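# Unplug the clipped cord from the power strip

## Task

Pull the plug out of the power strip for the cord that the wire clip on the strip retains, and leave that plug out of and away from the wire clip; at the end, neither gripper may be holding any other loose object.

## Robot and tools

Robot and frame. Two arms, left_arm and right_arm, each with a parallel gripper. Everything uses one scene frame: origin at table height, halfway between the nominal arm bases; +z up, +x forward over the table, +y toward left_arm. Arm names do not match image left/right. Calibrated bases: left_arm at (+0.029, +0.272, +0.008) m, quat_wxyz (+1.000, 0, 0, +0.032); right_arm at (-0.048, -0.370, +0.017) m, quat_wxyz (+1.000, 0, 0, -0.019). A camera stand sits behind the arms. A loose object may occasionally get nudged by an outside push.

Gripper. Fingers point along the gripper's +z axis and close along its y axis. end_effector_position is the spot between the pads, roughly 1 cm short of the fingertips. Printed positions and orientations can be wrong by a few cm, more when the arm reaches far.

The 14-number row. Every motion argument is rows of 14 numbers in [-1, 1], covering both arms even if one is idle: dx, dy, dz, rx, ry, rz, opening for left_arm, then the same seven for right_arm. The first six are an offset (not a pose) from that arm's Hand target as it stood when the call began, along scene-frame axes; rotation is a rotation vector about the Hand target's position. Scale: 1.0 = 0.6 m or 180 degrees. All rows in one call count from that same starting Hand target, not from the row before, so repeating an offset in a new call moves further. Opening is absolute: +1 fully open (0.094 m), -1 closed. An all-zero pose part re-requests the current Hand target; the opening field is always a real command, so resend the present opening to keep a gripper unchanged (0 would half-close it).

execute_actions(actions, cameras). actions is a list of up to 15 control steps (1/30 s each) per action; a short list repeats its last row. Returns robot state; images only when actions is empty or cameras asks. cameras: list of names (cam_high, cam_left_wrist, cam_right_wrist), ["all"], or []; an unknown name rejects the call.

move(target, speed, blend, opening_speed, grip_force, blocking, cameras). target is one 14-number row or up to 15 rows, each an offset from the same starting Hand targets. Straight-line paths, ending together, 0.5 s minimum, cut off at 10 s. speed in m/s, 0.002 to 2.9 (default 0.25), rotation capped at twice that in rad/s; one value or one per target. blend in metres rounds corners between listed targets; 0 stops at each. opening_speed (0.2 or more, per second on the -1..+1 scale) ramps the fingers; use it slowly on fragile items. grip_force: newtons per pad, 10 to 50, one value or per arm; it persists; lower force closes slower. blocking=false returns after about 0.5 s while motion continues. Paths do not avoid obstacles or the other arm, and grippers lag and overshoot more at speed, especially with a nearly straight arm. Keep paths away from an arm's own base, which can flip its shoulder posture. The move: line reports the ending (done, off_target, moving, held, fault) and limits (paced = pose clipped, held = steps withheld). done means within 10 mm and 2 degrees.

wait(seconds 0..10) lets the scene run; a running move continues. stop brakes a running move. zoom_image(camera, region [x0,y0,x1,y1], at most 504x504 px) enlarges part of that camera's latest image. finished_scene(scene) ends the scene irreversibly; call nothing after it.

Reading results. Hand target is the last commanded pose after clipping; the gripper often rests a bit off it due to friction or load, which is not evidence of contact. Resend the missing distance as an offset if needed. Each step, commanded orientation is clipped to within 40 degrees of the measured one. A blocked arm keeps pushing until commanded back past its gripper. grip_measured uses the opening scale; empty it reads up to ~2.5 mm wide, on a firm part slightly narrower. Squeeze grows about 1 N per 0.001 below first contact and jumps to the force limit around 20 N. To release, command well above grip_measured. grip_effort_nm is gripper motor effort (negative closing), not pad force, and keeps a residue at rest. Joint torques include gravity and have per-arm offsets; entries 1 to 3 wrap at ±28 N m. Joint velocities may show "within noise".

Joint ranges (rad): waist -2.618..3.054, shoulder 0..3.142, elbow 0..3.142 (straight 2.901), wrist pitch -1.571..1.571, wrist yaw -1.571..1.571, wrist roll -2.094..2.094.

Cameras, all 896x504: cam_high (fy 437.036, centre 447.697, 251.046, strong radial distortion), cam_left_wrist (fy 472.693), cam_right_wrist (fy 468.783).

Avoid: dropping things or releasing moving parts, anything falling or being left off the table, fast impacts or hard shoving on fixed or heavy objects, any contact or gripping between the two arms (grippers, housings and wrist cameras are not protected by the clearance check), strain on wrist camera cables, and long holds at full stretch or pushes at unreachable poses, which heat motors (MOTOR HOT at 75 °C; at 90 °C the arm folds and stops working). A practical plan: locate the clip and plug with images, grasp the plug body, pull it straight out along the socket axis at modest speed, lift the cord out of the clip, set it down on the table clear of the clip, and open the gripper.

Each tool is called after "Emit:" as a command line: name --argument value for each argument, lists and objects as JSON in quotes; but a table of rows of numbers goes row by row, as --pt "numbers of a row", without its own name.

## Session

Emit:
execute_actions --actions '[]'

Emit:
zoom_image --camera "cam_high" --region '[180, 100, 520, 400]'

Scene clock: 0.00 s.
left_arm: end_effector_position=(+0.0952, -0.0475, +0.1692) grip_measured=+1.000 grip_effort_nm=n/a end_effector_quat_wxyz=(+0.144, +0.974, +0.096, -0.143) | right_arm: end_effector_position=(+0.3818, -0.3144, +0.0821) grip_measured=+1.000 grip_effort_nm=n/a end_effector_quat_wxyz=(+0.655, -0.002, +0.753, -0.072)
Joint positions: left_arm=[-1.238 1.574 1.384 -1.179 0.359 1.734 0.094] | right_arm=[0.322 2.09 0.448 1.498 0.386 -0.059 0.094]
Joint velocities: within noise
Joint torques (N m): no reading
Heat: left arm: 34 °C; right arm: 39 °C.
Hand target: left_arm +0.0933, -0.0490, +0.1762; +0.154, +0.972, +0.094, -0.148 | right_arm +0.3835, -0.3141, +0.0881; +0.661, +0.001, +0.747, -0.071
Tool commands: left_gripper/opening=+1.0 right_gripper/opening=+1.0

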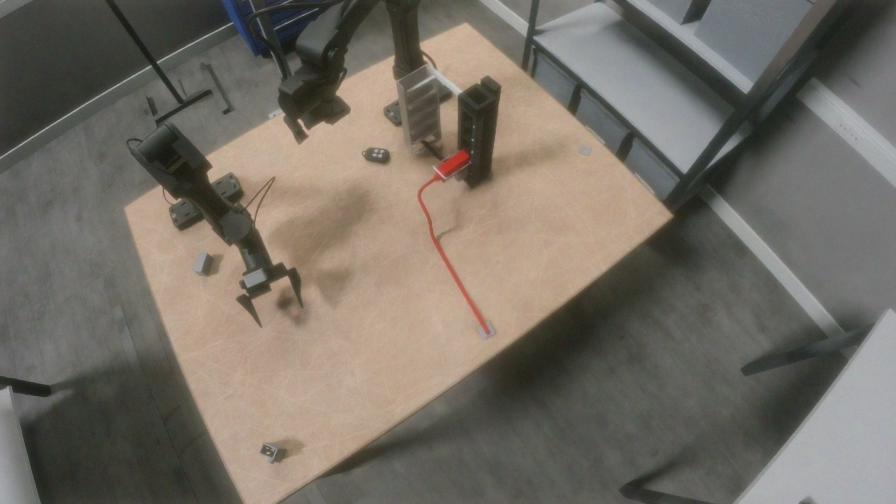

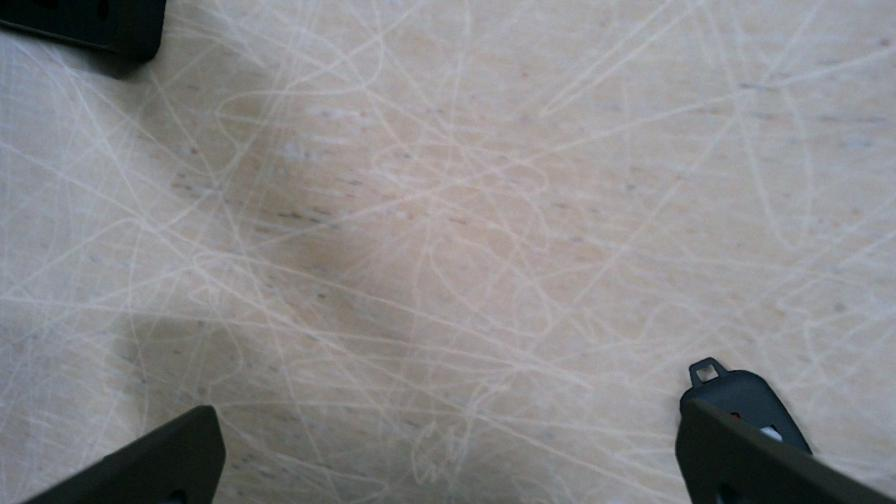

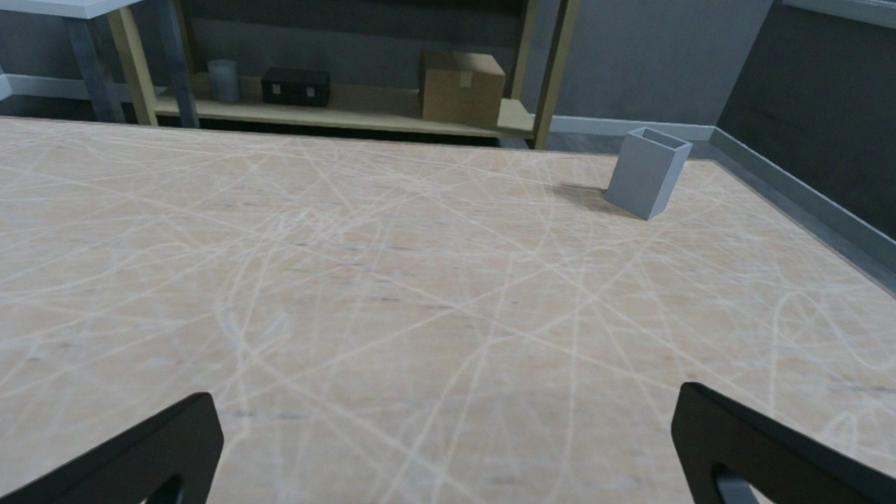

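Scaled by 1.482 from the camera's 896x504 image, which has a finer 1280x720 frame.

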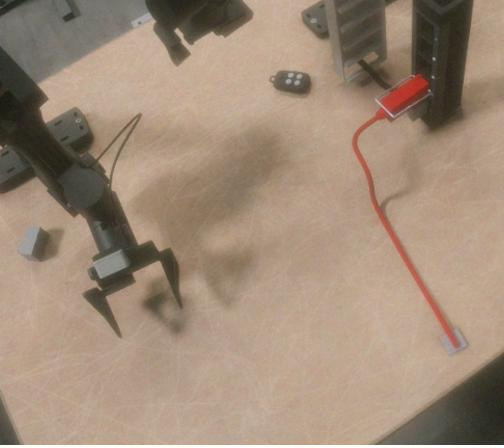

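Emit:
move --pt "-0.03 0.03 0.3 0 0 0 1 0 0 0.15 0 0 0 0" --pt "-0.03 0.03 0.3 0 0 0 1 -0.339 0.44 0.15 0.44 0.278 0.026 -0.4" --blend '[0.03,0]' --speed 0.3 --cameras '["all"]'

Scene clock: 19.73 s.
left_arm: end_effector_position=(+0.0821, -0.0340, +0.3496) grip_measured=+1.000 grip_effort_nm=0.00 end_effector_quat_wxyz=(+0.283, +0.945, +0.115, -0.117) | right_arm: end_effector_position=(+0.1778, -0.0573, +0.1694) grip_measured=-0.397 grip_effort_nm=-0.18 end_effector_quat_wxyz=(+0.163, +0.355, +0.817, +0.424)
Joint positions: left_arm=[-1.261 1.484 1.97 -1.536 0.357 1.605 0.094] | right_arm=[1.069 1.278 0.753 -0.115 0.189 1.754 0.028]
Joint torques (N m): left_arm=[-0.54 -3.88 6.37 0.69 0.42 -0.1] | right_arm=[0.49 -3.74 7.06 1.59 0.09 0.02]
Heat: left arm: 36 °C; right arm: 39 °C.
Hand target: left_arm +0.0753, -0.0310, +0.3562; +0.154, +0.972, +0.094, -0.147 | right_arm +0.1801, -0.0502, +0.1781; +0.163, +0.354, +0.811, +0.436
Off the commanded pose: left_arm 0.010 m, 16 deg | right_arm 0.011 m, 1 deg.
joint sent to its limit (left arm) — joint 4 (wrist pitch), lower limit. The joint targets are off in orientation, not in position.
move: off_target (left_arm, right_arm); target 2's new opening was sent with right_arm's hand 0.012 m and 2 deg from that target

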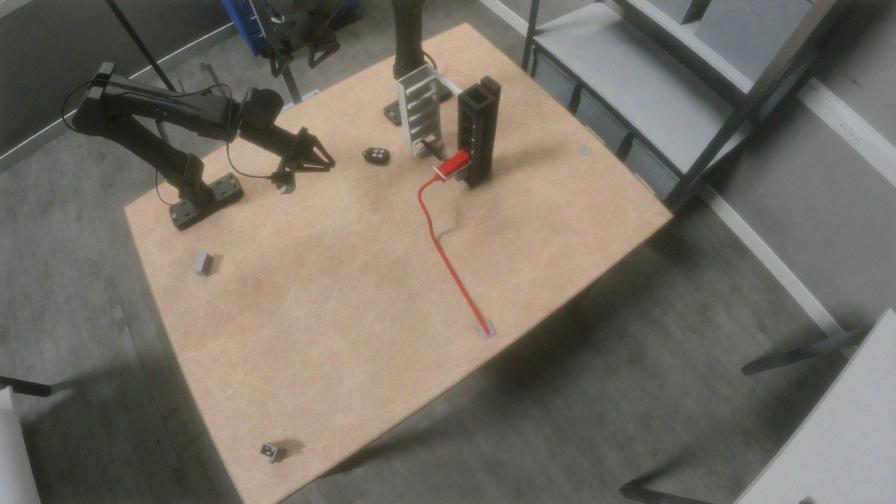

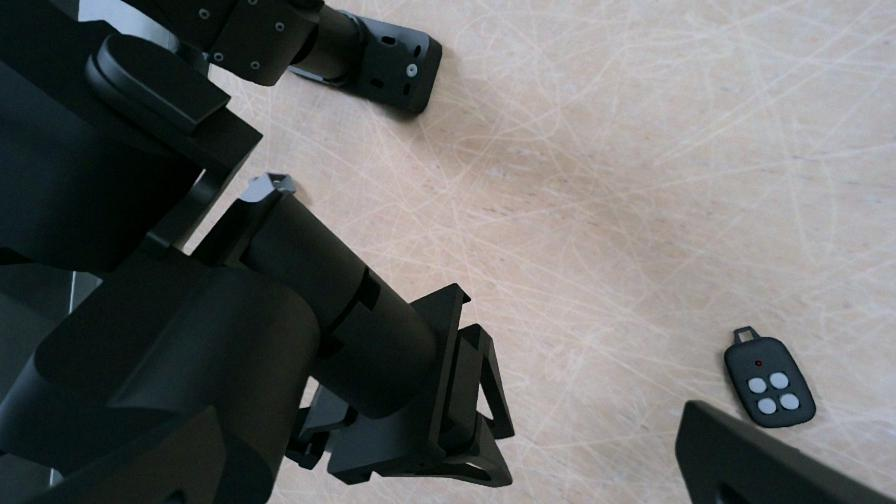

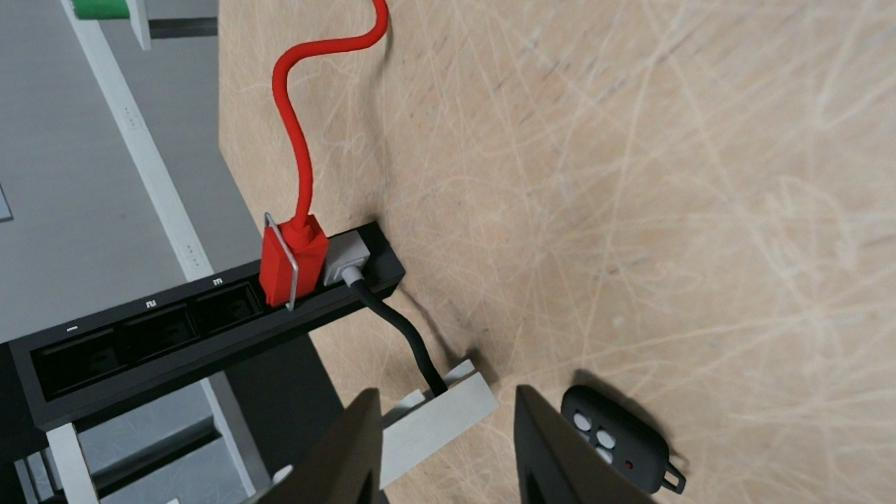

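Emit:
zoom_image --camera "cam_right_wrist" --region '[220, 180, 420, 340]'

Scaled by 2.520 from the camera's 896x504 image, which has a finer 1280x720 frame.

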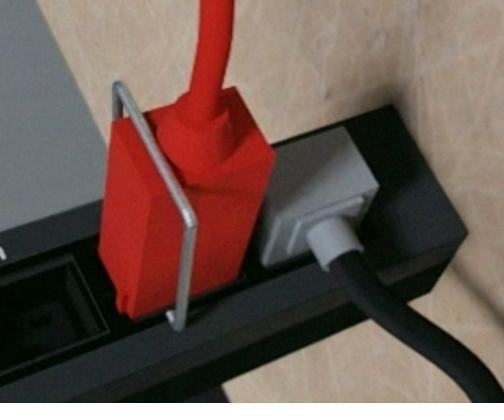

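Emit:
move --target '[0,0,0,0,0,0,1,0.115,0.24,-0.035,0,0,0,-0.3]' --speed 0.2 --cameras '["cam_right_wrist"]'

Scene clock: 31.50 s.
left_arm: end_effector_position=(+0.0821, -0.0340, +0.3496) grip_measured=+1.000 grip_effort_nm=0.00 end_effector_quat_wxyz=(+0.283, +0.945, +0.115, -0.117) | right_arm: end_effector_position=(+0.2455, +0.0869, +0.1518) grip_measured=-0.303 grip_effort_nm=0.14 end_effector_quat_wxyz=(+0.158, +0.352, +0.816, +0.432)
Joint positions: left_arm=[-1.261 1.484 1.97 -1.536 0.357 1.605 0.094] | right_arm=[1.103 1.903 1.307 -0.036 0.204 1.775 0.033]
Joint torques (N m): left_arm=[-0.59 -3.73 6.34 0.62 0.41 -0.1] | right_arm=[0.42 -8.08 8.05 1.44 0.21 0.04]
Heat: left arm: 35 °C; right arm: 40 °C.
Hand target: left_arm +0.0753, -0.0310, +0.3562; +0.154, +0.972, +0.094, -0.147 | right_arm +0.2489, +0.0939, +0.1569; +0.163, +0.353, +0.812, +0.436
Off the commanded pose: left_arm 0.010 m, 16 deg | right_arm 0.009 m, 1 deg.
joint sent to its limit (left arm) — joint 4 (wrist pitch), lower limit. The joint targets are off in orientation, not in position.
move: off_target (left_arm)
Images, in order (width x height): cam_right_wrist 896x504.

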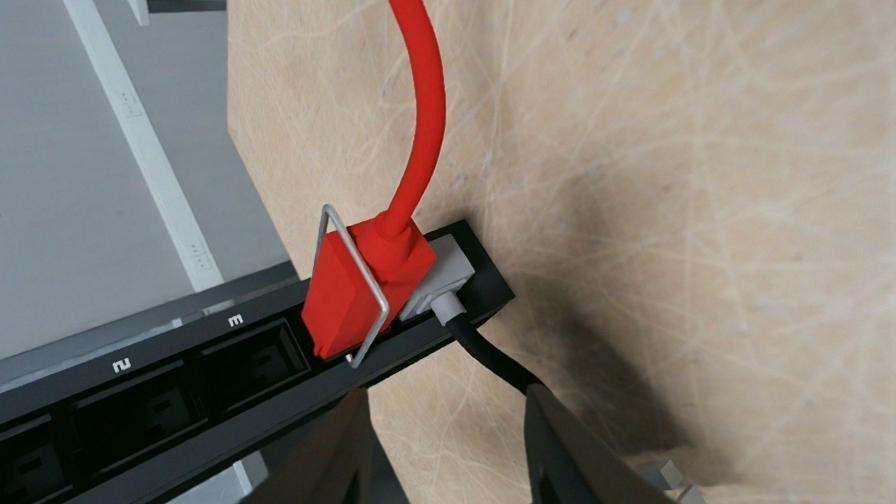

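Emit:
move --target '[0,0,0,0,0,0,1,0.036,0.065,-0.017,0,0,0,-0.3]' --speed 0.12 --cameras '["cam_right_wrist"]'

Scene clock: 37.20 s.
left_arm: end_effector_position=(+0.0821, -0.0340, +0.3496) grip_measured=+1.000 grip_effort_nm=0.00 end_effector_quat_wxyz=(+0.283, +0.945, +0.115, -0.117) | right_arm: end_effector_position=(+0.2675, +0.1262, +0.1438) grip_measured=-0.303 grip_effort_nm=0.14 end_effector_quat_wxyz=(+0.158, +0.352, +0.815, +0.433)
Joint positions: left_arm=[-1.261 1.484 1.97 -1.536 0.357 1.605 0.094] | right_arm=[1.103 2.073 1.519 -0.074 0.205 1.775 0.033]
Joint torques (N m): left_arm=[-0.5 -3.74 6.23 0.64 0.41 -0.13] | right_arm=[0.55 -9.26 8.08 1.43 0.22 0.05]
Heat: left arm: 35 °C; right arm: 41 °C.
Hand target: left_arm +0.0753, -0.0310, +0.3562; +0.154, +0.972, +0.094, -0.147 | right_arm +0.2705, +0.1329, +0.1469; +0.163, +0.354, +0.811, +0.436
Off the commanded pose: left_arm 0.010 m, 16 deg | right_arm 0.008 m, 1 deg.
joint sent to its limit (left arm) — joint 4 (wrist pitch), lower limit. The joint targets are off in orientation, not in position.
move: off_target (left_arm)
Images, in order (width x height): cam_right_wrist 896x504.

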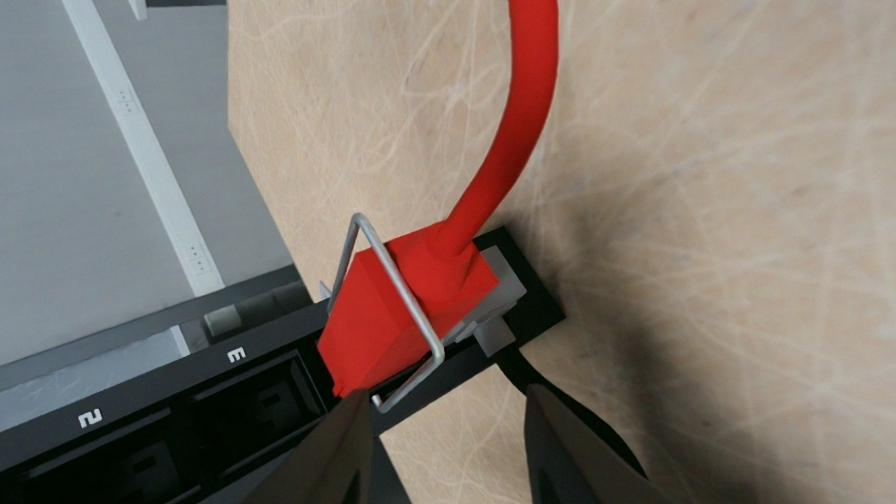

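Emit:
move --pt "0 0 0 0 0 0 1 0.04 0.03 -0.014 0 0 0 -0.3" --pt "0 0 0 0 0 0 1 0.04 0.03 -0.014 0 0 0 -1" --speed 0.1 --opening_speed 0.8 --cameras '["cam_right_wrist"]'

Scene clock: 42.37 s.
left_arm: end_effector_position=(+0.0821, -0.0340, +0.3496) grip_measured=+1.000 grip_effort_nm=0.00 end_effector_quat_wxyz=(+0.283, +0.945, +0.115, -0.117) | right_arm: end_effector_position=(+0.2857, +0.1443, +0.1330) grip_measured=-0.904 grip_effort_nm=-1.04 end_effector_quat_wxyz=(+0.160, +0.347, +0.821, +0.424)
Joint positions: left_arm=[-1.261 1.484 1.97 -1.536 0.357 1.605 0.094] | right_arm=[1.088 2.184 1.664 -0.125 0.194 1.753 0.004]
Joint torques (N m): left_arm=[-0.7 -3.77 6.42 0.6 0.41 -0.07] | right_arm=[-0.51 -9.87 8.05 1.63 0.09 0.12]
Heat: left arm: 35 °C; right arm: 42 °C.
Hand target: left_arm +0.0753, -0.0310, +0.3562; +0.154, +0.972, +0.094, -0.147 | right_arm +0.2946, +0.1509, +0.1384; +0.163, +0.354, +0.812, +0.436
Off the commanded pose: left_arm 0.010 m, 16 deg | right_arm 0.012 m, 2 deg.
joint sent to its limit (left arm) — joint 4 (wrist pitch), lower limit. The joint targets are off in orientation, not in position.
move: off_target (left_arm, right_arm)
Images, in order (width x height): cam_right_wrist 896x504.

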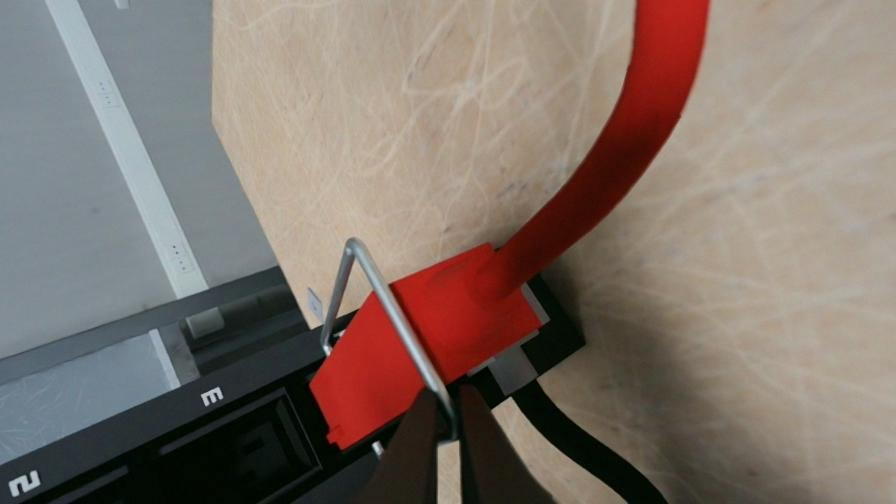

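Emit:
move --pt "0 0 0 0 0 0 1 -0.003 0.017 0.06 0 0 0 -1" --pt "0 0 0 0 0 0 1 -0.004 0.05 0.108 0 0 0 -1" --pt "0 0 0 0 0 0 1 -0.004 0.095 0.138 0 0 0 -1" --pt "0 0 0 0 0 0 1 -0.004 0.14 0.15 0 0 0 -1" --speed 0.06 --blend '[0.01,0.01,0.01,0]' --cameras '["cam_right_wrist"]'

Scene clock: 50.00 s.
left_arm: end_effector_position=(+0.0821, -0.0340, +0.3496) grip_measured=+1.000 grip_effort_nm=0.00 end_effector_quat_wxyz=(+0.283, +0.945, +0.115, -0.117) | right_arm: end_effector_position=(+0.2826, +0.1517, +0.1612) grip_measured=-0.906 grip_effort_nm=-1.05 end_effector_quat_wxyz=(+0.160, +0.333, +0.835, +0.406)
Joint positions: left_arm=[-1.261 1.484 1.97 -1.536 0.357 1.605 0.094] | right_arm=[1.098 2.196 1.826 -0.312 0.191 1.727 0.004]
Joint torques (N m): left_arm=[-0.46 -3.78 6.52 0.59 0.39 -0.08] | right_arm=[-0.03 -12.01 5.44 1.55 0.08 0.2]
Heat: left arm: 35 °C; right arm: 43 °C.
Hand target: left_arm +0.0753, -0.0310, +0.3562; +0.154, +0.972, +0.094, -0.147 | right_arm +0.2834, +0.1523, +0.1624; +0.157, +0.342, +0.830, +0.411 (not the last commanded pose)
Off the commanded pose: left_arm 0.010 m, 16 deg | right_arm 0.107 m, 5 deg.
joint sent to its limit (left arm) — joint 4 (wrist pitch), lower limit. The joint targets are off in orientation, not in position.
move: held (right_arm; a check stopped the path), off_target (left_arm); path passed 1 of 4 targets; limits=held
pose unreachable (right arm): on one or more control steps of this call, first in action 0 (counted from 0), this arm could not follow its commanded pose, so it was not sent that pose on those steps. It may still have moved: this result reports where it is.
cause: moving toward the commanded pose would bring a part of the arm too close to another arm (this arm's forearm (the part past joint 3) and the left arm's fingers, under 1 mm apart when this arm was first held).
Images, in order (width x height): cam_right_wrist 896x504.

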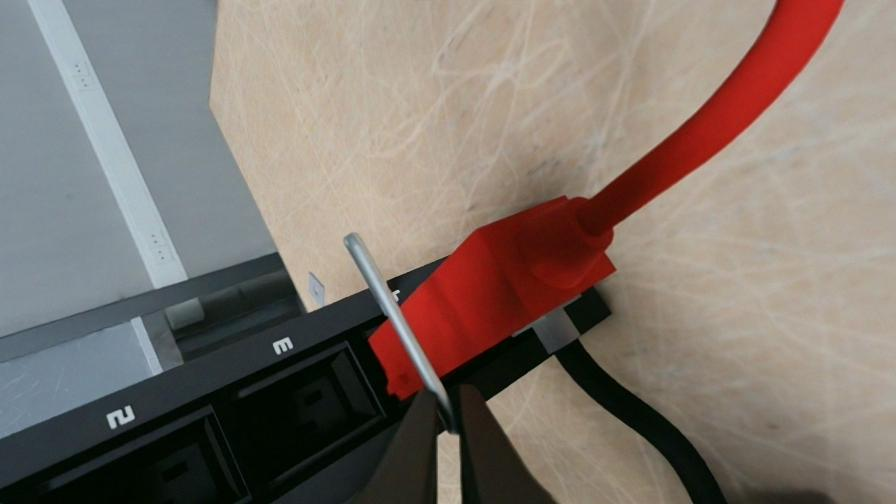

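Emit:
move --target '[-0.1,0.06,0.2,0,0,0,1,0,0,0,0,0,0,-1]' --speed 0.3 --cameras '["cam_high"]'

Scene clock: 53.83 s.
left_arm: end_effector_position=(+0.0191, +0.0023, +0.4765) grip_measured=+1.000 grip_effort_nm=0.00 end_effector_quat_wxyz=(+0.444, +0.872, +0.117, -0.167) | right_arm: end_effector_position=(+0.2826, +0.1517, +0.1612) grip_measured=-0.906 grip_effort_nm=-1.05 end_effector_quat_wxyz=(+0.160, +0.333, +0.836, +0.406)
Joint positions: left_arm=[-1.449 1.37 2.288 -1.54 0.341 1.313 0.094] | right_arm=[1.098 2.196 1.826 -0.312 0.191 1.727 0.004]
Joint torques (N m): left_arm=[-0.09 -0.91 3.6 1.22 0.35 -0.15] | right_arm=[0.01 -12.07 5.5 1.56 0.08 0.2]
Heat: left arm: 35 °C; right arm: 42 °C.
Hand target: left_arm +0.0153, +0.0050, +0.4762; +0.154, +0.972, +0.094, -0.147 | right_arm +0.2834, +0.1523, +0.1624; +0.157, +0.342, +0.830, +0.411
Off the commanded pose: left_arm 0.005 m, 36 deg | right_arm 0.002 m, 1 deg.
joint sent to its limit (left arm) — joint 4 (wrist pitch), lower limit. The joint targets are off in orientation, not in position.
move: off_target (left_arm)
Images, in order (width x height): cam_high 896x504.

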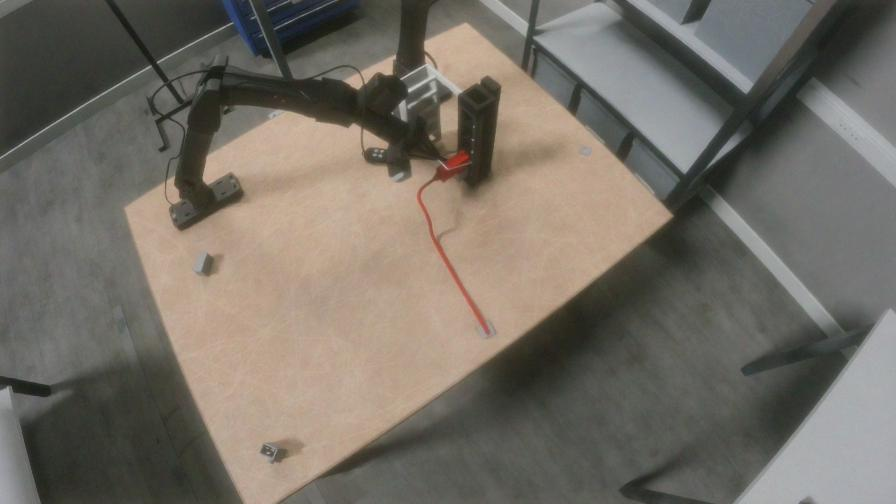

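Emit:
move --pt "0 0 0 0 0 0 1 0.008 0.04 0.06 0 0 0 -1" --pt "0 0 0 0 0 0 1 0.01 0.085 0.088 0 0 0 -1" --pt "0 0 0 0 0 0 1 0.01 0.135 0.098 0 0 0 -1" --speed 0.06 --blend '[0.01,0.01,0]' --cameras '["cam_right_wrist"]'

Scene clock: 58.97 s.
left_arm: end_effector_position=(+0.0191, +0.0023, +0.4765) grip_measured=+1.000 grip_effort_nm=0.00 end_effector_quat_wxyz=(+0.444, +0.872, +0.117, -0.168) | right_arm: end_effector_position=(+0.2734, +0.2054, +0.2023) grip_measured=-0.905 grip_effort_nm=-1.05 end_effector_quat_wxyz=(+0.154, +0.321, +0.855, +0.376)
Joint positions: left_arm=[-1.449 1.37 2.288 -1.54 0.341 1.312 0.094] | right_arm=[1.157 2.628 2.823 -0.951 0.218 1.743 0.004]
Joint torques (N m): left_arm=[-0.35 -1.28 3.77 1.25 0.32 -0.09] | right_arm=[-0.03 -11.18 8.14 2.56 0.21 0.29]
Heat: left arm: 35 °C; right arm: 42 °C.
Hand target: left_arm +0.0152, +0.0049, +0.4757; +0.438, +0.873, +0.119, -0.178 (not the last commanded pose) | right_arm +0.2893, +0.2333, +0.2212; +0.157, +0.342, +0.830, +0.411
Off the commanded pose: left_arm 0.005 m, 36 deg | right_arm 0.037 m, 6 deg.
elbow stopped short (right arm): the move would have taken joint 3 (elbow) straighter than the controller allows.
move: off_target (left_arm, right_arm)
Images, in order (width x height): cam_right_wrist 896x504.

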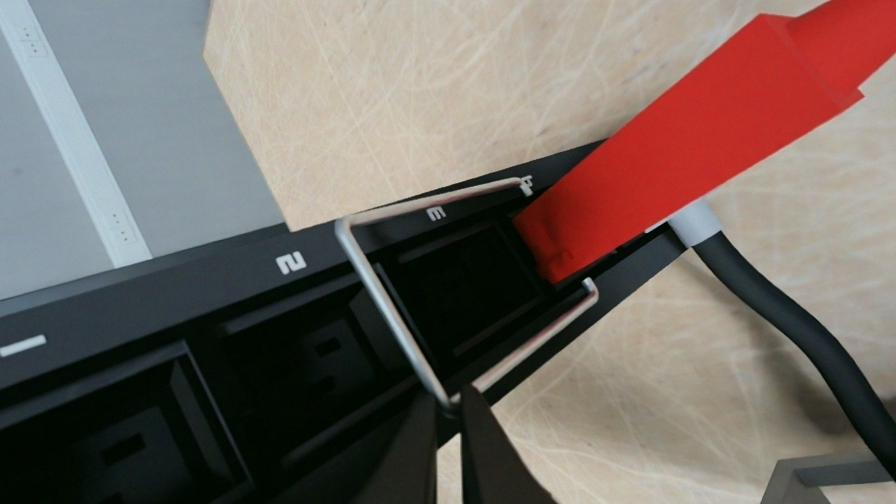

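Emit:
move --target '[0,0,0,0,0,0,1,-0.01,-0.035,-0.025,0,0,0,-0.4]' --speed 0.1 --cameras '["cam_right_wrist"]'

Scene clock: 63.40 s.
left_arm: end_effector_position=(+0.0191, +0.0023, +0.4765) grip_measured=+1.000 grip_effort_nm=0.00 end_effector_quat_wxyz=(+0.444, +0.872, +0.117, -0.168) | right_arm: end_effector_position=(+0.2890, +0.2065, +0.1883) grip_measured=-0.402 grip_effort_nm=0.07 end_effector_quat_wxyz=(+0.166, +0.347, +0.839, +0.384)
Joint positions: left_arm=[-1.449 1.37 2.288 -1.54 0.341 1.312 0.094] | right_arm=[1.147 2.597 2.681 -0.821 0.255 1.779 0.028]
Joint torques (N m): left_arm=[-0.23 -0.9 3.89 1.24 0.32 -0.07] | right_arm=[0.47 -16.77 3.81 1.7 -0.14 0.08]
Heat: left arm: 35 °C; right arm: 42 °C.
Hand target: left_arm +0.0152, +0.0049, +0.4757; +0.438, +0.873, +0.119, -0.178 | right_arm +0.2834, +0.2123, +0.2061; +0.157, +0.342, +0.830, +0.411
Off the commanded pose: left_arm 0.005 m, 1 deg | right_arm 0.020 m, 3 deg.
move: off_target (right_arm)
Images, in order (width x height): cam_right_wrist 896x504.

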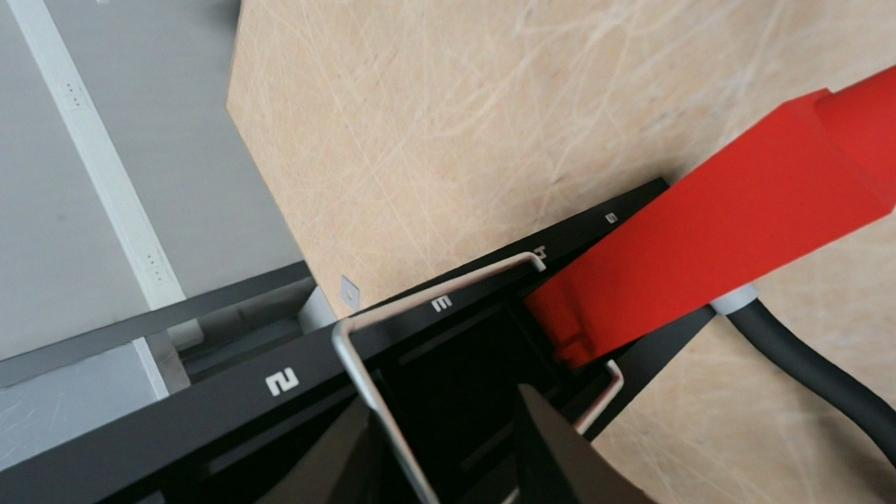

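Emit:
move --pt "0 0 0 0 0 0 1 -0.07 -0.09 0.06 0 0 0 -0.4" --pt "0 0 0 0 0 0 1 0.02 -0.15 0.05 -0.2365 -0.307 0.597 0.2" --speed 0.3 --blend '[0.01,0]' --cameras '["cam_right_wrist"]'

Scene clock: 78.83 s.
left_arm: end_effector_position=(+0.0191, +0.0023, +0.4765) grip_measured=+1.000 grip_effort_nm=0.00 end_effector_quat_wxyz=(+0.444, +0.872, +0.117, -0.168) | right_arm: end_effector_position=(+0.2908, +0.1200, +0.2379) grip_measured=+0.197 grip_effort_nm=0.15 end_effector_quat_wxyz=(-0.291, +0.646, -0.676, -0.204)
Joint positions: left_arm=[-1.449 1.37 2.288 -1.54 0.341 1.312 0.094] | right_arm=[0.904 2.505 2.832 -1.238 -0.331 -0.546 0.056]
Joint torques (N m): left_arm=[-0.21 -1.36 3.67 1.22 0.28 -0.12] | right_arm=[-0.43 -10.81 7.09 1.2 -0.16 -0.07]
Heat: left arm: 35 °C; right arm: 41 °C.
Hand target: left_arm +0.0152, +0.0049, +0.4757; +0.438, +0.873, +0.119, -0.178 | right_arm +0.2954, +0.1223, +0.2361; -0.183, +0.683, -0.683, -0.183
Off the commanded pose: left_arm 0.005 m, 1 deg | right_arm 0.005 m, 13 deg.
elbow stopped short (right arm): the move would have taken joint 3 (elbow) straighter than the controller allows.
move: off_target (right_arm); target 2's new opening was sent with right_arm's hand 0.006 m and 13 deg from that target
Images, in order (width x height): cam_right_wrist 896x504.

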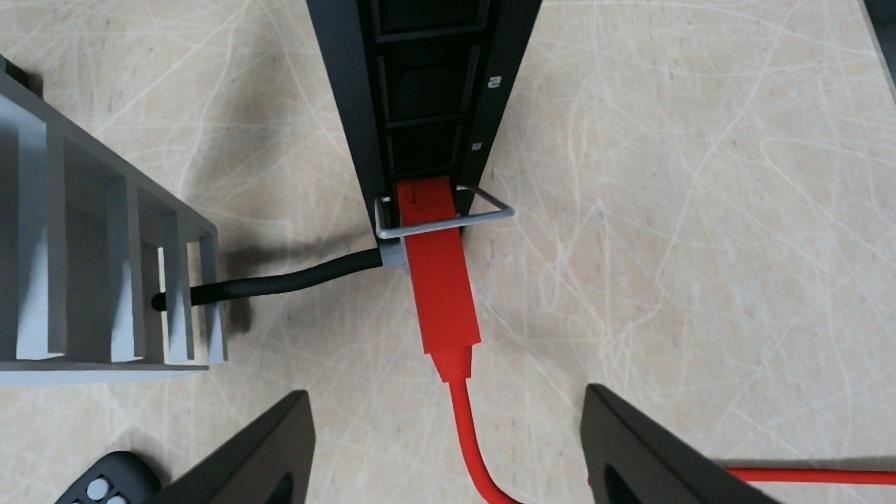

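Emit:
move --pt "0 0 0 0 0 0 1 0.006 0.035 -0.07 0 0 0 -1" --pt "0 0 0 0 0 0 1 0.006 0.135 -0.04 0 0 0 -1" --speed 0.12 --cameras '["cam_right_wrist"]'

Scene clock: 102.60 s.
left_arm: end_effector_position=(+0.0191, +0.0023, +0.4765) grip_measured=+1.000 grip_effort_nm=0.00 end_effector_quat_wxyz=(+0.444, +0.872, +0.117, -0.168) | right_arm: end_effector_position=(+0.2970, +0.1953, +0.2128) grip_measured=-0.987 grip_effort_nm=-0.73 end_effector_quat_wxyz=(-0.363, +0.621, -0.658, -0.224)
Joint positions: left_arm=[-1.449 1.37 2.288 -1.54 0.341 1.312 0.094] | right_arm=[0.985 2.627 2.832 -0.928 -0.277 -0.442 0.001]
Joint torques (N m): left_arm=[-0.2 -1.25 3.86 1.19 0.3 -0.09] | right_arm=[0.38 -11.55 7.53 1.54 -0.11 0.08]
Heat: left arm: 36 °C; right arm: 43 °C.
Hand target: left_arm +0.0152, +0.0049, +0.4757; +0.438, +0.873, +0.119, -0.178 | right_arm +0.2989, +0.2033, +0.2120; -0.183, +0.683, -0.683, -0.183
Off the commanded pose: left_arm 0.005 m, 1 deg | right_arm 0.008 m, 23 deg.
elbow stopped short (right arm): the move would have taken joint 3 (elbow) straighter than the controller allows.
move: off_target (right_arm)
Images, in order (width x height): cam_right_wrist 896x504.

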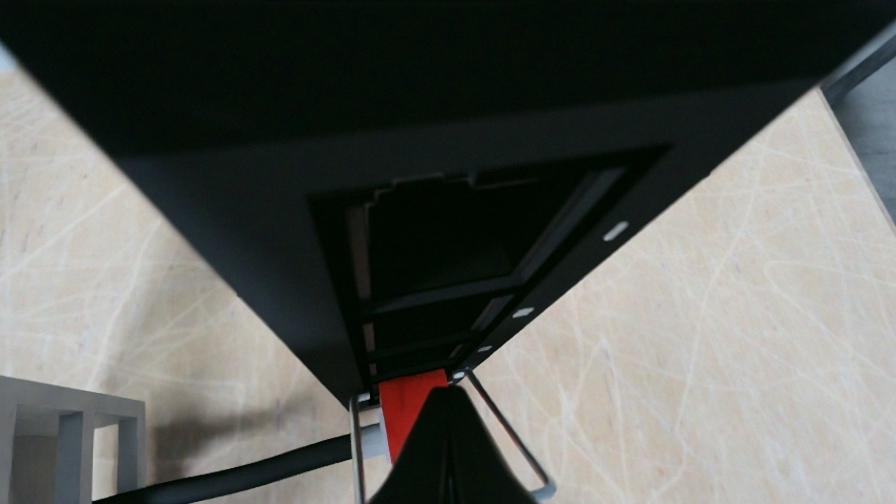

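Emit:
move --pt "0 0 0 0 0 0 1 0.004 -0.11 0.035 0 0 0 -1" --pt "0 0 0 0 0 0 1 0.004 -0.13 -0.055 0 0 0 -1" --speed 0.15 --cameras '["cam_right_wrist"]'

Scene clock: 112.13 s.
left_arm: end_effector_position=(+0.0191, +0.0023, +0.4765) grip_measured=+1.000 grip_effort_nm=0.00 end_effector_quat_wxyz=(+0.444, +0.872, +0.117, -0.168) | right_arm: end_effector_position=(+0.2984, +0.1233, +0.1741) grip_measured=-0.987 grip_effort_nm=-0.73 end_effector_quat_wxyz=(-0.244, +0.661, -0.685, -0.186)
Joint positions: left_arm=[-1.449 1.37 2.288 -1.54 0.341 1.312 0.094] | right_arm=[0.903 2.613 2.832 -1.242 -0.313 -0.584 0.001]
Joint torques (N m): left_arm=[-0.25 -1.42 3.67 1.25 0.3 -0.08] | right_arm=[-0.59 -12.36 7.21 1.06 -0.34 -0.09]
Heat: left arm: 36 °C; right arm: 43 °C.
Hand target: left_arm +0.0152, +0.0049, +0.4757; +0.438, +0.873, +0.119, -0.178 | right_arm +0.3014, +0.1253, +0.1790; -0.183, +0.683, -0.683, -0.183
Off the commanded pose: left_arm 0.005 m, 1 deg | right_arm 0.006 m, 7 deg.
elbow stopped short (right arm): the move would have taken joint 3 (elbow) straighter than the controller allows.
move: off_target (right_arm)
Images, in order (width x height): cam_right_wrist 896x504.

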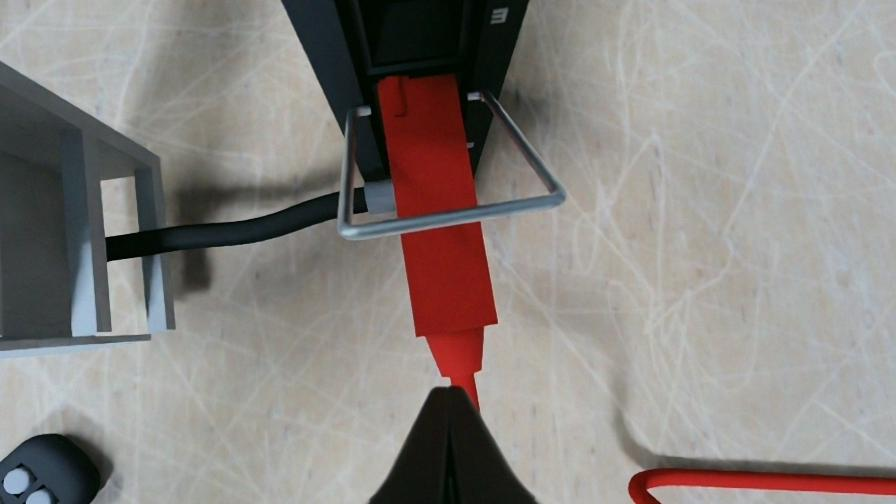

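Emit:
move --pt "0 0 0 0 0 0 1 0.0 0.06 0.005 0 0 0 -1" --pt "0 0 0 0 0 0 1 0.0 0.135 0.03 0 0 0 -1" --speed 0.1 --blend '[0.01,0]' --cameras '["cam_right_wrist"]'

Scene clock: 118.03 s.
left_arm: end_effector_position=(+0.0191, +0.0023, +0.4765) grip_measured=+1.000 grip_effort_nm=0.00 end_effector_quat_wxyz=(+0.444, +0.872, +0.117, -0.168) | right_arm: end_effector_position=(+0.3002, +0.1988, +0.2075) grip_measured=-0.987 grip_effort_nm=-0.73 end_effector_quat_wxyz=(-0.367, +0.622, -0.655, -0.224)
Joint positions: left_arm=[-1.449 1.37 2.288 -1.54 0.341 1.312 0.094] | right_arm=[0.984 2.646 2.84 -0.91 -0.278 -0.447 0.001]
Joint torques (N m): left_arm=[-0.35 -1.51 3.78 1.2 0.32 -0.1] | right_arm=[0.47 -10.99 6.93 1.51 -0.07 0.08]
Heat: left arm: 36 °C; right arm: 43 °C.
Hand target: left_arm +0.0152, +0.0049, +0.4757; +0.438, +0.873, +0.119, -0.178 | right_arm +0.3013, +0.2063, +0.1971; -0.183, +0.683, -0.683, -0.183
Off the commanded pose: left_arm 0.005 m, 1 deg | right_arm 0.013 m, 23 deg.
elbow stopped short (right arm): the move would have taken joint 3 (elbow) straighter than the controller allows.
move: off_target (right_arm)
Images, in order (width x height): cam_right_wrist 896x504.

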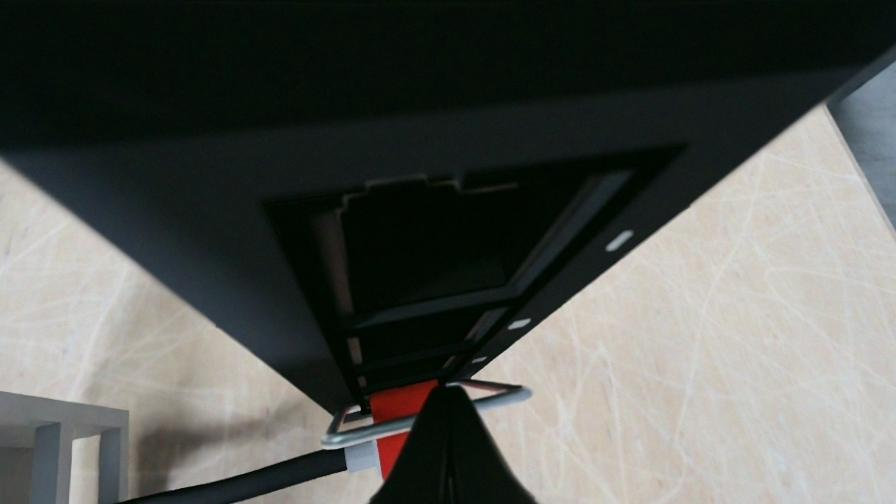

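Emit:
move --target '[0,0,0,0,0,0,1,0.0,0.035,0.01,0,0,0,-1]' --speed 0.08 --cameras '["cam_right_wrist"]'

Scene clock: 125.70 s.
left_arm: end_effector_position=(+0.0191, +0.0023, +0.4765) grip_measured=+1.000 grip_effort_nm=0.00 end_effector_quat_wxyz=(+0.444, +0.872, +0.117, -0.168) | right_arm: end_effector_position=(+0.3035, +0.2128, +0.2112) grip_measured=-0.987 grip_effort_nm=-0.73 end_effector_quat_wxyz=(-0.391, +0.606, -0.653, -0.232)
Joint positions: left_arm=[-1.449 1.37 2.288 -1.54 0.341 1.312 0.094] | right_arm=[0.996 2.662 2.84 -0.831 -0.262 -0.41 0.001]
Joint torques (N m): left_arm=[-0.09 -1.13 3.75 1.22 0.3 -0.13] | right_arm=[1.17 -10.96 7.04 1.79 -0.09 0.07]
Heat: left arm: 36 °C; right arm: 42 °C.
Hand target: left_arm +0.0152, +0.0049, +0.4757; +0.438, +0.873, +0.119, -0.178 | right_arm +0.3014, +0.2273, +0.2030; -0.183, +0.683, -0.683, -0.183
Off the commanded pose: left_arm 0.005 m, 1 deg | right_arm 0.017 m, 26 deg.
elbow stopped short (right arm): the move would have taken joint 3 (elbow) straighter than the controller allows.
move: off_target (right_arm)
Images, in order (width x height): cam_right_wrist 896x504.

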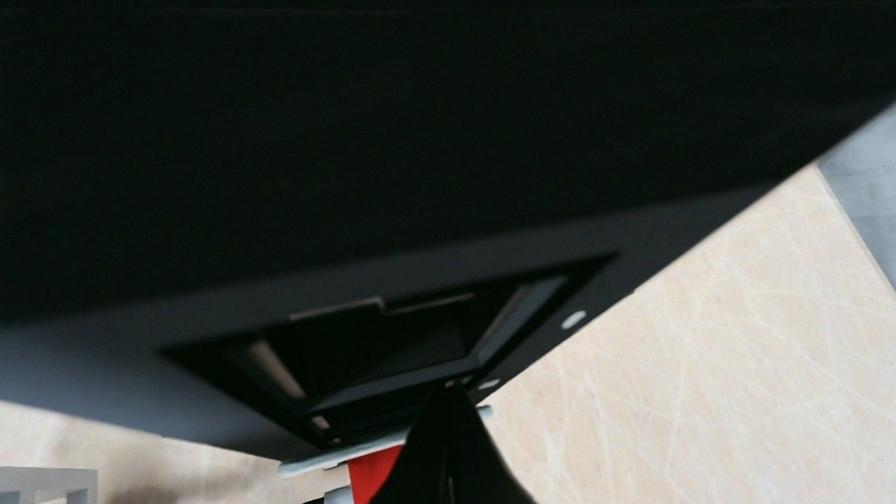

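Emit:
move --pt "0 0 0 0 0 0 1 0.0 -0.04 0.0 0 0 0 -1" --pt "0 0 0 0 0 0 1 -0.003 -0.15 -0.01 0 0 0 0.2" --speed 0.2 --blend '[0.01,0]' --cameras '["cam_right_wrist"]'

Scene clock: 131.23 s.
left_arm: end_effector_position=(+0.0191, +0.0023, +0.4765) grip_measured=+1.000 grip_effort_nm=0.00 end_effector_quat_wxyz=(+0.444, +0.872, +0.117, -0.168) | right_arm: end_effector_position=(+0.3042, +0.1327, +0.1622) grip_measured=+0.197 grip_effort_nm=0.14 end_effector_quat_wxyz=(-0.249, +0.650, -0.692, -0.191)
Joint positions: left_arm=[-1.449 1.37 2.288 -1.54 0.341 1.312 0.094] | right_arm=[0.906 2.648 2.84 -1.197 -0.313 -0.549 0.056]
Joint torques (N m): left_arm=[-0.03 -1.39 3.99 1.23 0.3 -0.13] | right_arm=[0.69 -17.18 6.74 1.07 -0.26 -0.08]
Heat: left arm: 36 °C; right arm: 42 °C.
Hand target: left_arm +0.0152, +0.0049, +0.4757; +0.438, +0.873, +0.119, -0.178 | right_arm +0.2995, +0.1373, +0.1971; -0.183, +0.683, -0.683, -0.183
Off the commanded pose: left_arm 0.005 m, 1 deg | right_arm 0.035 m, 9 deg.
elbow stopped short (right arm): the move would have taken joint 3 (elbow) straighter than the controller allows.
move: off_target (right_arm); target 2's new opening was sent with right_arm's hand 0.035 m and 9 deg from that target
Images, in order (width x height): cam_right_wrist 896x504.

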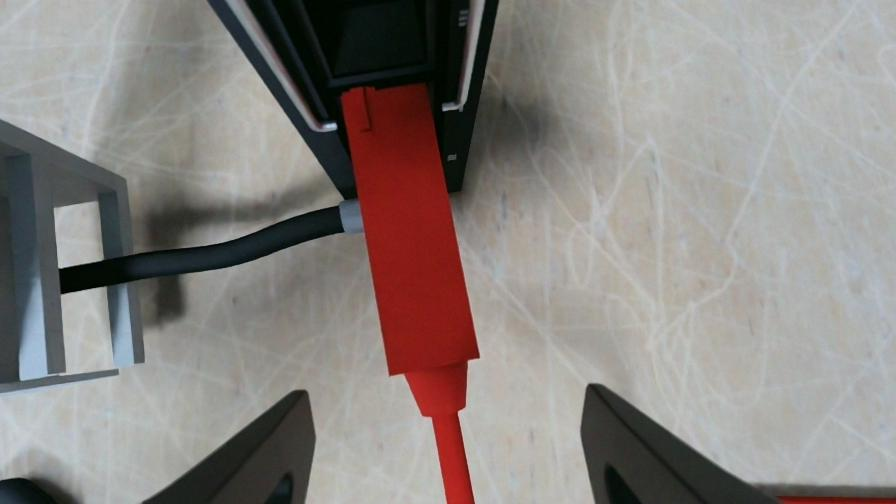

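Emit:
move --target '[0,0,0,0,0,0,1,-0.002,0.04,-0.105,0,0,0.055,0.2]' --speed 0.12 --cameras '["cam_right_wrist"]'

Scene clock: 145.43 s.
left_arm: end_effector_position=(+0.0191, +0.0023, +0.4765) grip_measured=+1.000 grip_effort_nm=0.00 end_effector_quat_wxyz=(+0.444, +0.872, +0.117, -0.168) | right_arm: end_effector_position=(+0.3002, +0.1524, +0.1371) grip_measured=+0.197 grip_effort_nm=0.14 end_effector_quat_wxyz=(-0.261, +0.703, -0.631, -0.197)
Joint positions: left_arm=[-1.449 1.37 2.288 -1.54 0.341 1.312 0.094] | right_arm=[0.918 2.709 2.84 -1.128 -0.361 -0.693 0.056]
Joint torques (N m): left_arm=[-0.28 -1.43 3.86 1.22 0.31 -0.12] | right_arm=[0.55 -11.9 6.82 1.22 -0.37 -0.07]
Heat: left arm: 37 °C; right arm: 41 °C.
Hand target: left_arm +0.0152, +0.0049, +0.4757; +0.438, +0.873, +0.119, -0.178 | right_arm +0.2984, +0.1614, +0.1341; -0.167, +0.739, -0.622, -0.198
Off the commanded pose: left_arm 0.005 m, 1 deg | right_arm 0.010 m, 12 deg.
elbow stopped short (right arm): the move would have taken joint 3 (elbow) straighter than the controller allows.
move: off_target (right_arm)
Images, in order (width x height): cam_right_wrist 896x504.

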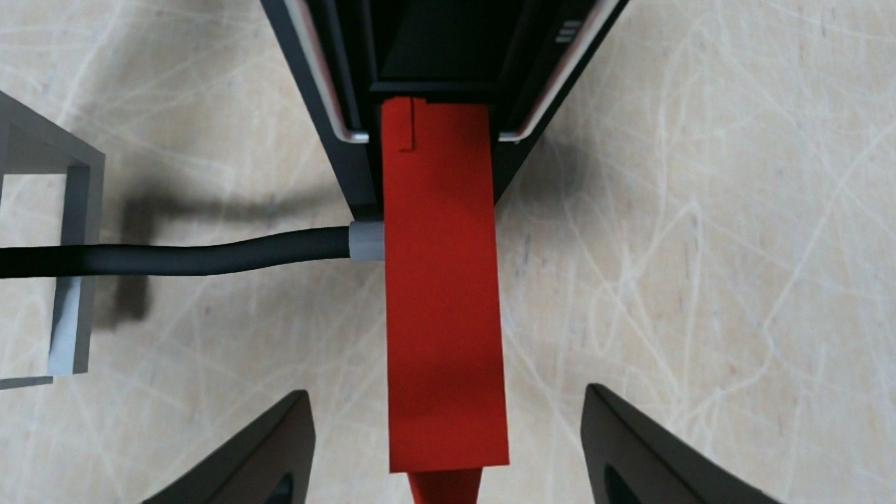

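Emit:
move --pt "0 0 0 0 0 0 1 0.001 0 -0.047 0 0 0 0.2" --pt "0 0 0 0 0 0 1 0.001 0 -0.047 0 0 0 -1" --speed 0.1 --opening_speed 0.8 --cameras '["cam_right_wrist"]'

Scene clock: 152.57 s.
left_arm: end_effector_position=(+0.0191, +0.0023, +0.4765) grip_measured=+1.000 grip_effort_nm=0.00 end_effector_quat_wxyz=(+0.444, +0.872, +0.117, -0.168) | right_arm: end_effector_position=(+0.3008, +0.1534, +0.1105) grip_measured=-0.487 grip_effort_nm=-1.05 end_effector_quat_wxyz=(-0.245, +0.708, -0.633, -0.196)
Joint positions: left_arm=[-1.449 1.37 2.288 -1.54 0.341 1.312 0.094] | right_arm=[0.918 2.755 2.84 -1.12 -0.362 -0.703 0.024]
Joint torques (N m): left_arm=[-0.23 -1.16 3.77 1.22 0.3 -0.11] | right_arm=[0.42 -11.97 6.79 1.15 -0.4 -0.12]
Heat: left arm: 37 °C; right arm: 41 °C.
Hand target: left_arm +0.0152, +0.0049, +0.4757; +0.438, +0.873, +0.119, -0.178 | right_arm +0.2989, +0.1614, +0.1059; -0.167, +0.739, -0.622, -0.198
Off the commanded pose: left_arm 0.005 m, 1 deg | right_arm 0.009 m, 10 deg.
elbow stopped short (right arm): the move would have taken joint 3 (elbow) straighter than the controller allows.
move: off_target (right_arm); target 2's new opening was sent with right_arm's hand 0.010 m and 10 deg from that target
Images, in order (width x height): cam_right_wrist 896x504.

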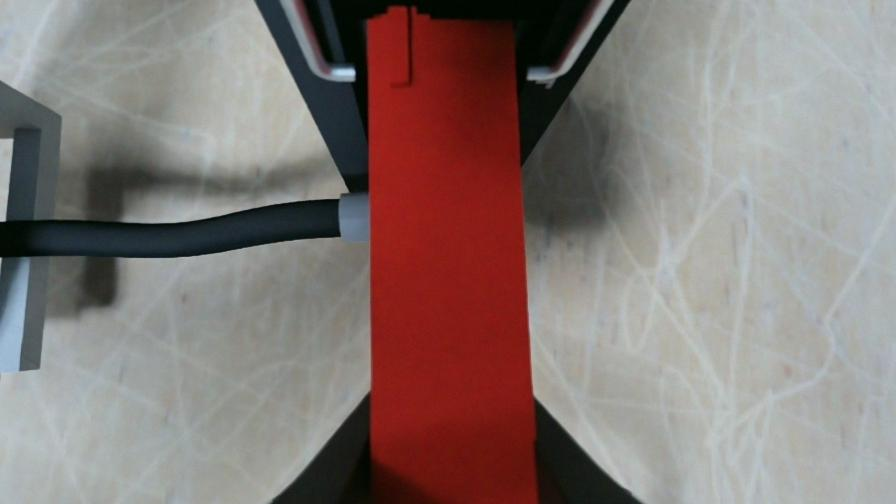

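Emit:
move --target '[0,0,0,0,0,0,1,0.015,-0.19,0.01,0,0,0,-1]' --speed 0.1 --cameras '["cam_right_wrist"]'

Scene clock: 157.00 s.
left_arm: end_effector_position=(+0.0191, +0.0023, +0.4765) grip_measured=+1.000 grip_effort_nm=0.00 end_effector_quat_wxyz=(+0.444, +0.872, +0.117, -0.168) | right_arm: end_effector_position=(+0.3082, +0.0444, +0.0786) grip_measured=-0.490 grip_effort_nm=-1.05 end_effector_quat_wxyz=(-0.136, +0.736, -0.634, -0.195)
Joint positions: left_arm=[-1.449 1.37 2.288 -1.54 0.341 1.312 0.094] | right_arm=[0.761 2.53 2.368 -1.178 -0.424 -0.947 0.024]
Joint torques (N m): left_arm=[-0.36 -1.46 3.62 1.23 0.33 -0.11] | right_arm=[-0.13 -18.63 4.26 0.69 -0.39 -0.08]
Heat: left arm: 37 °C; right arm: 41 °C.
Hand target: left_arm +0.0152, +0.0049, +0.4757; +0.438, +0.873, +0.119, -0.178 | right_arm +0.3080, +0.0473, +0.1119; -0.167, +0.739, -0.622, -0.198
Off the commanded pose: left_arm 0.005 m, 1 deg | right_arm 0.033 m, 4 deg.
move: off_target (right_arm)
Images, in order (width x height): cam_right_wrist 896x504.

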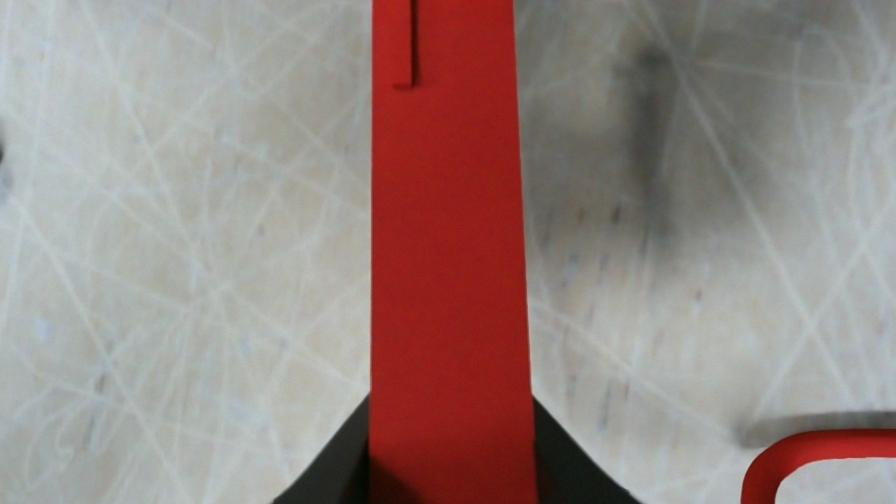

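Emit:
move --target '[0,0,0,0,0,0,1,0.0,-0.02,-0.125,0,0,0,-1]' --speed 0.06 --cameras '["cam_right_wrist"]'

Scene clock: 161.23 s.
left_arm: end_effector_position=(+0.0191, +0.0023, +0.4765) grip_measured=+1.000 grip_effort_nm=0.00 end_effector_quat_wxyz=(+0.444, +0.872, +0.117, -0.168) | right_arm: end_effector_position=(+0.2977, +0.0346, +0.0323) grip_measured=-0.491 grip_effort_nm=-1.05 end_effector_quat_wxyz=(-0.144, +0.739, -0.621, -0.219)
Joint positions: left_arm=[-1.449 1.37 2.288 -1.54 0.341 1.312 0.094] | right_arm=[0.742 2.458 2.034 -0.916 -0.481 -0.983 0.024]
Joint torques (N m): left_arm=[-0.32 -1.2 3.7 1.22 0.31 -0.1] | right_arm=[0.1 -14.46 3.36 1.09 0.11 0.06]
Heat: left arm: 37 °C; right arm: 41 °C.
Hand target: left_arm +0.0152, +0.0049, +0.4757; +0.438, +0.873, +0.119, -0.178 | right_arm +0.3079, +0.0353, +0.0369; -0.166, +0.739, -0.622, -0.198
Off the commanded pose: left_arm 0.005 m, 1 deg | right_arm 0.011 m, 3 deg.
move: off_target (right_arm)
Images, in order (width x height): cam_right_wrist 896x504.

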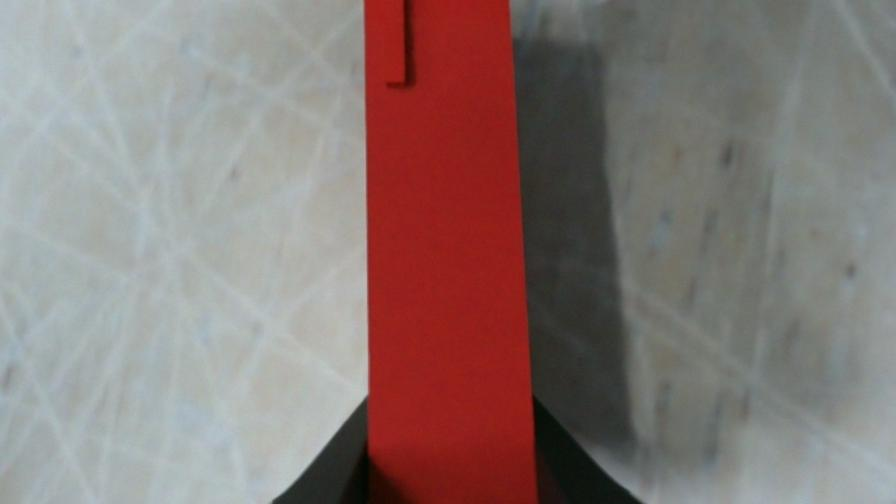

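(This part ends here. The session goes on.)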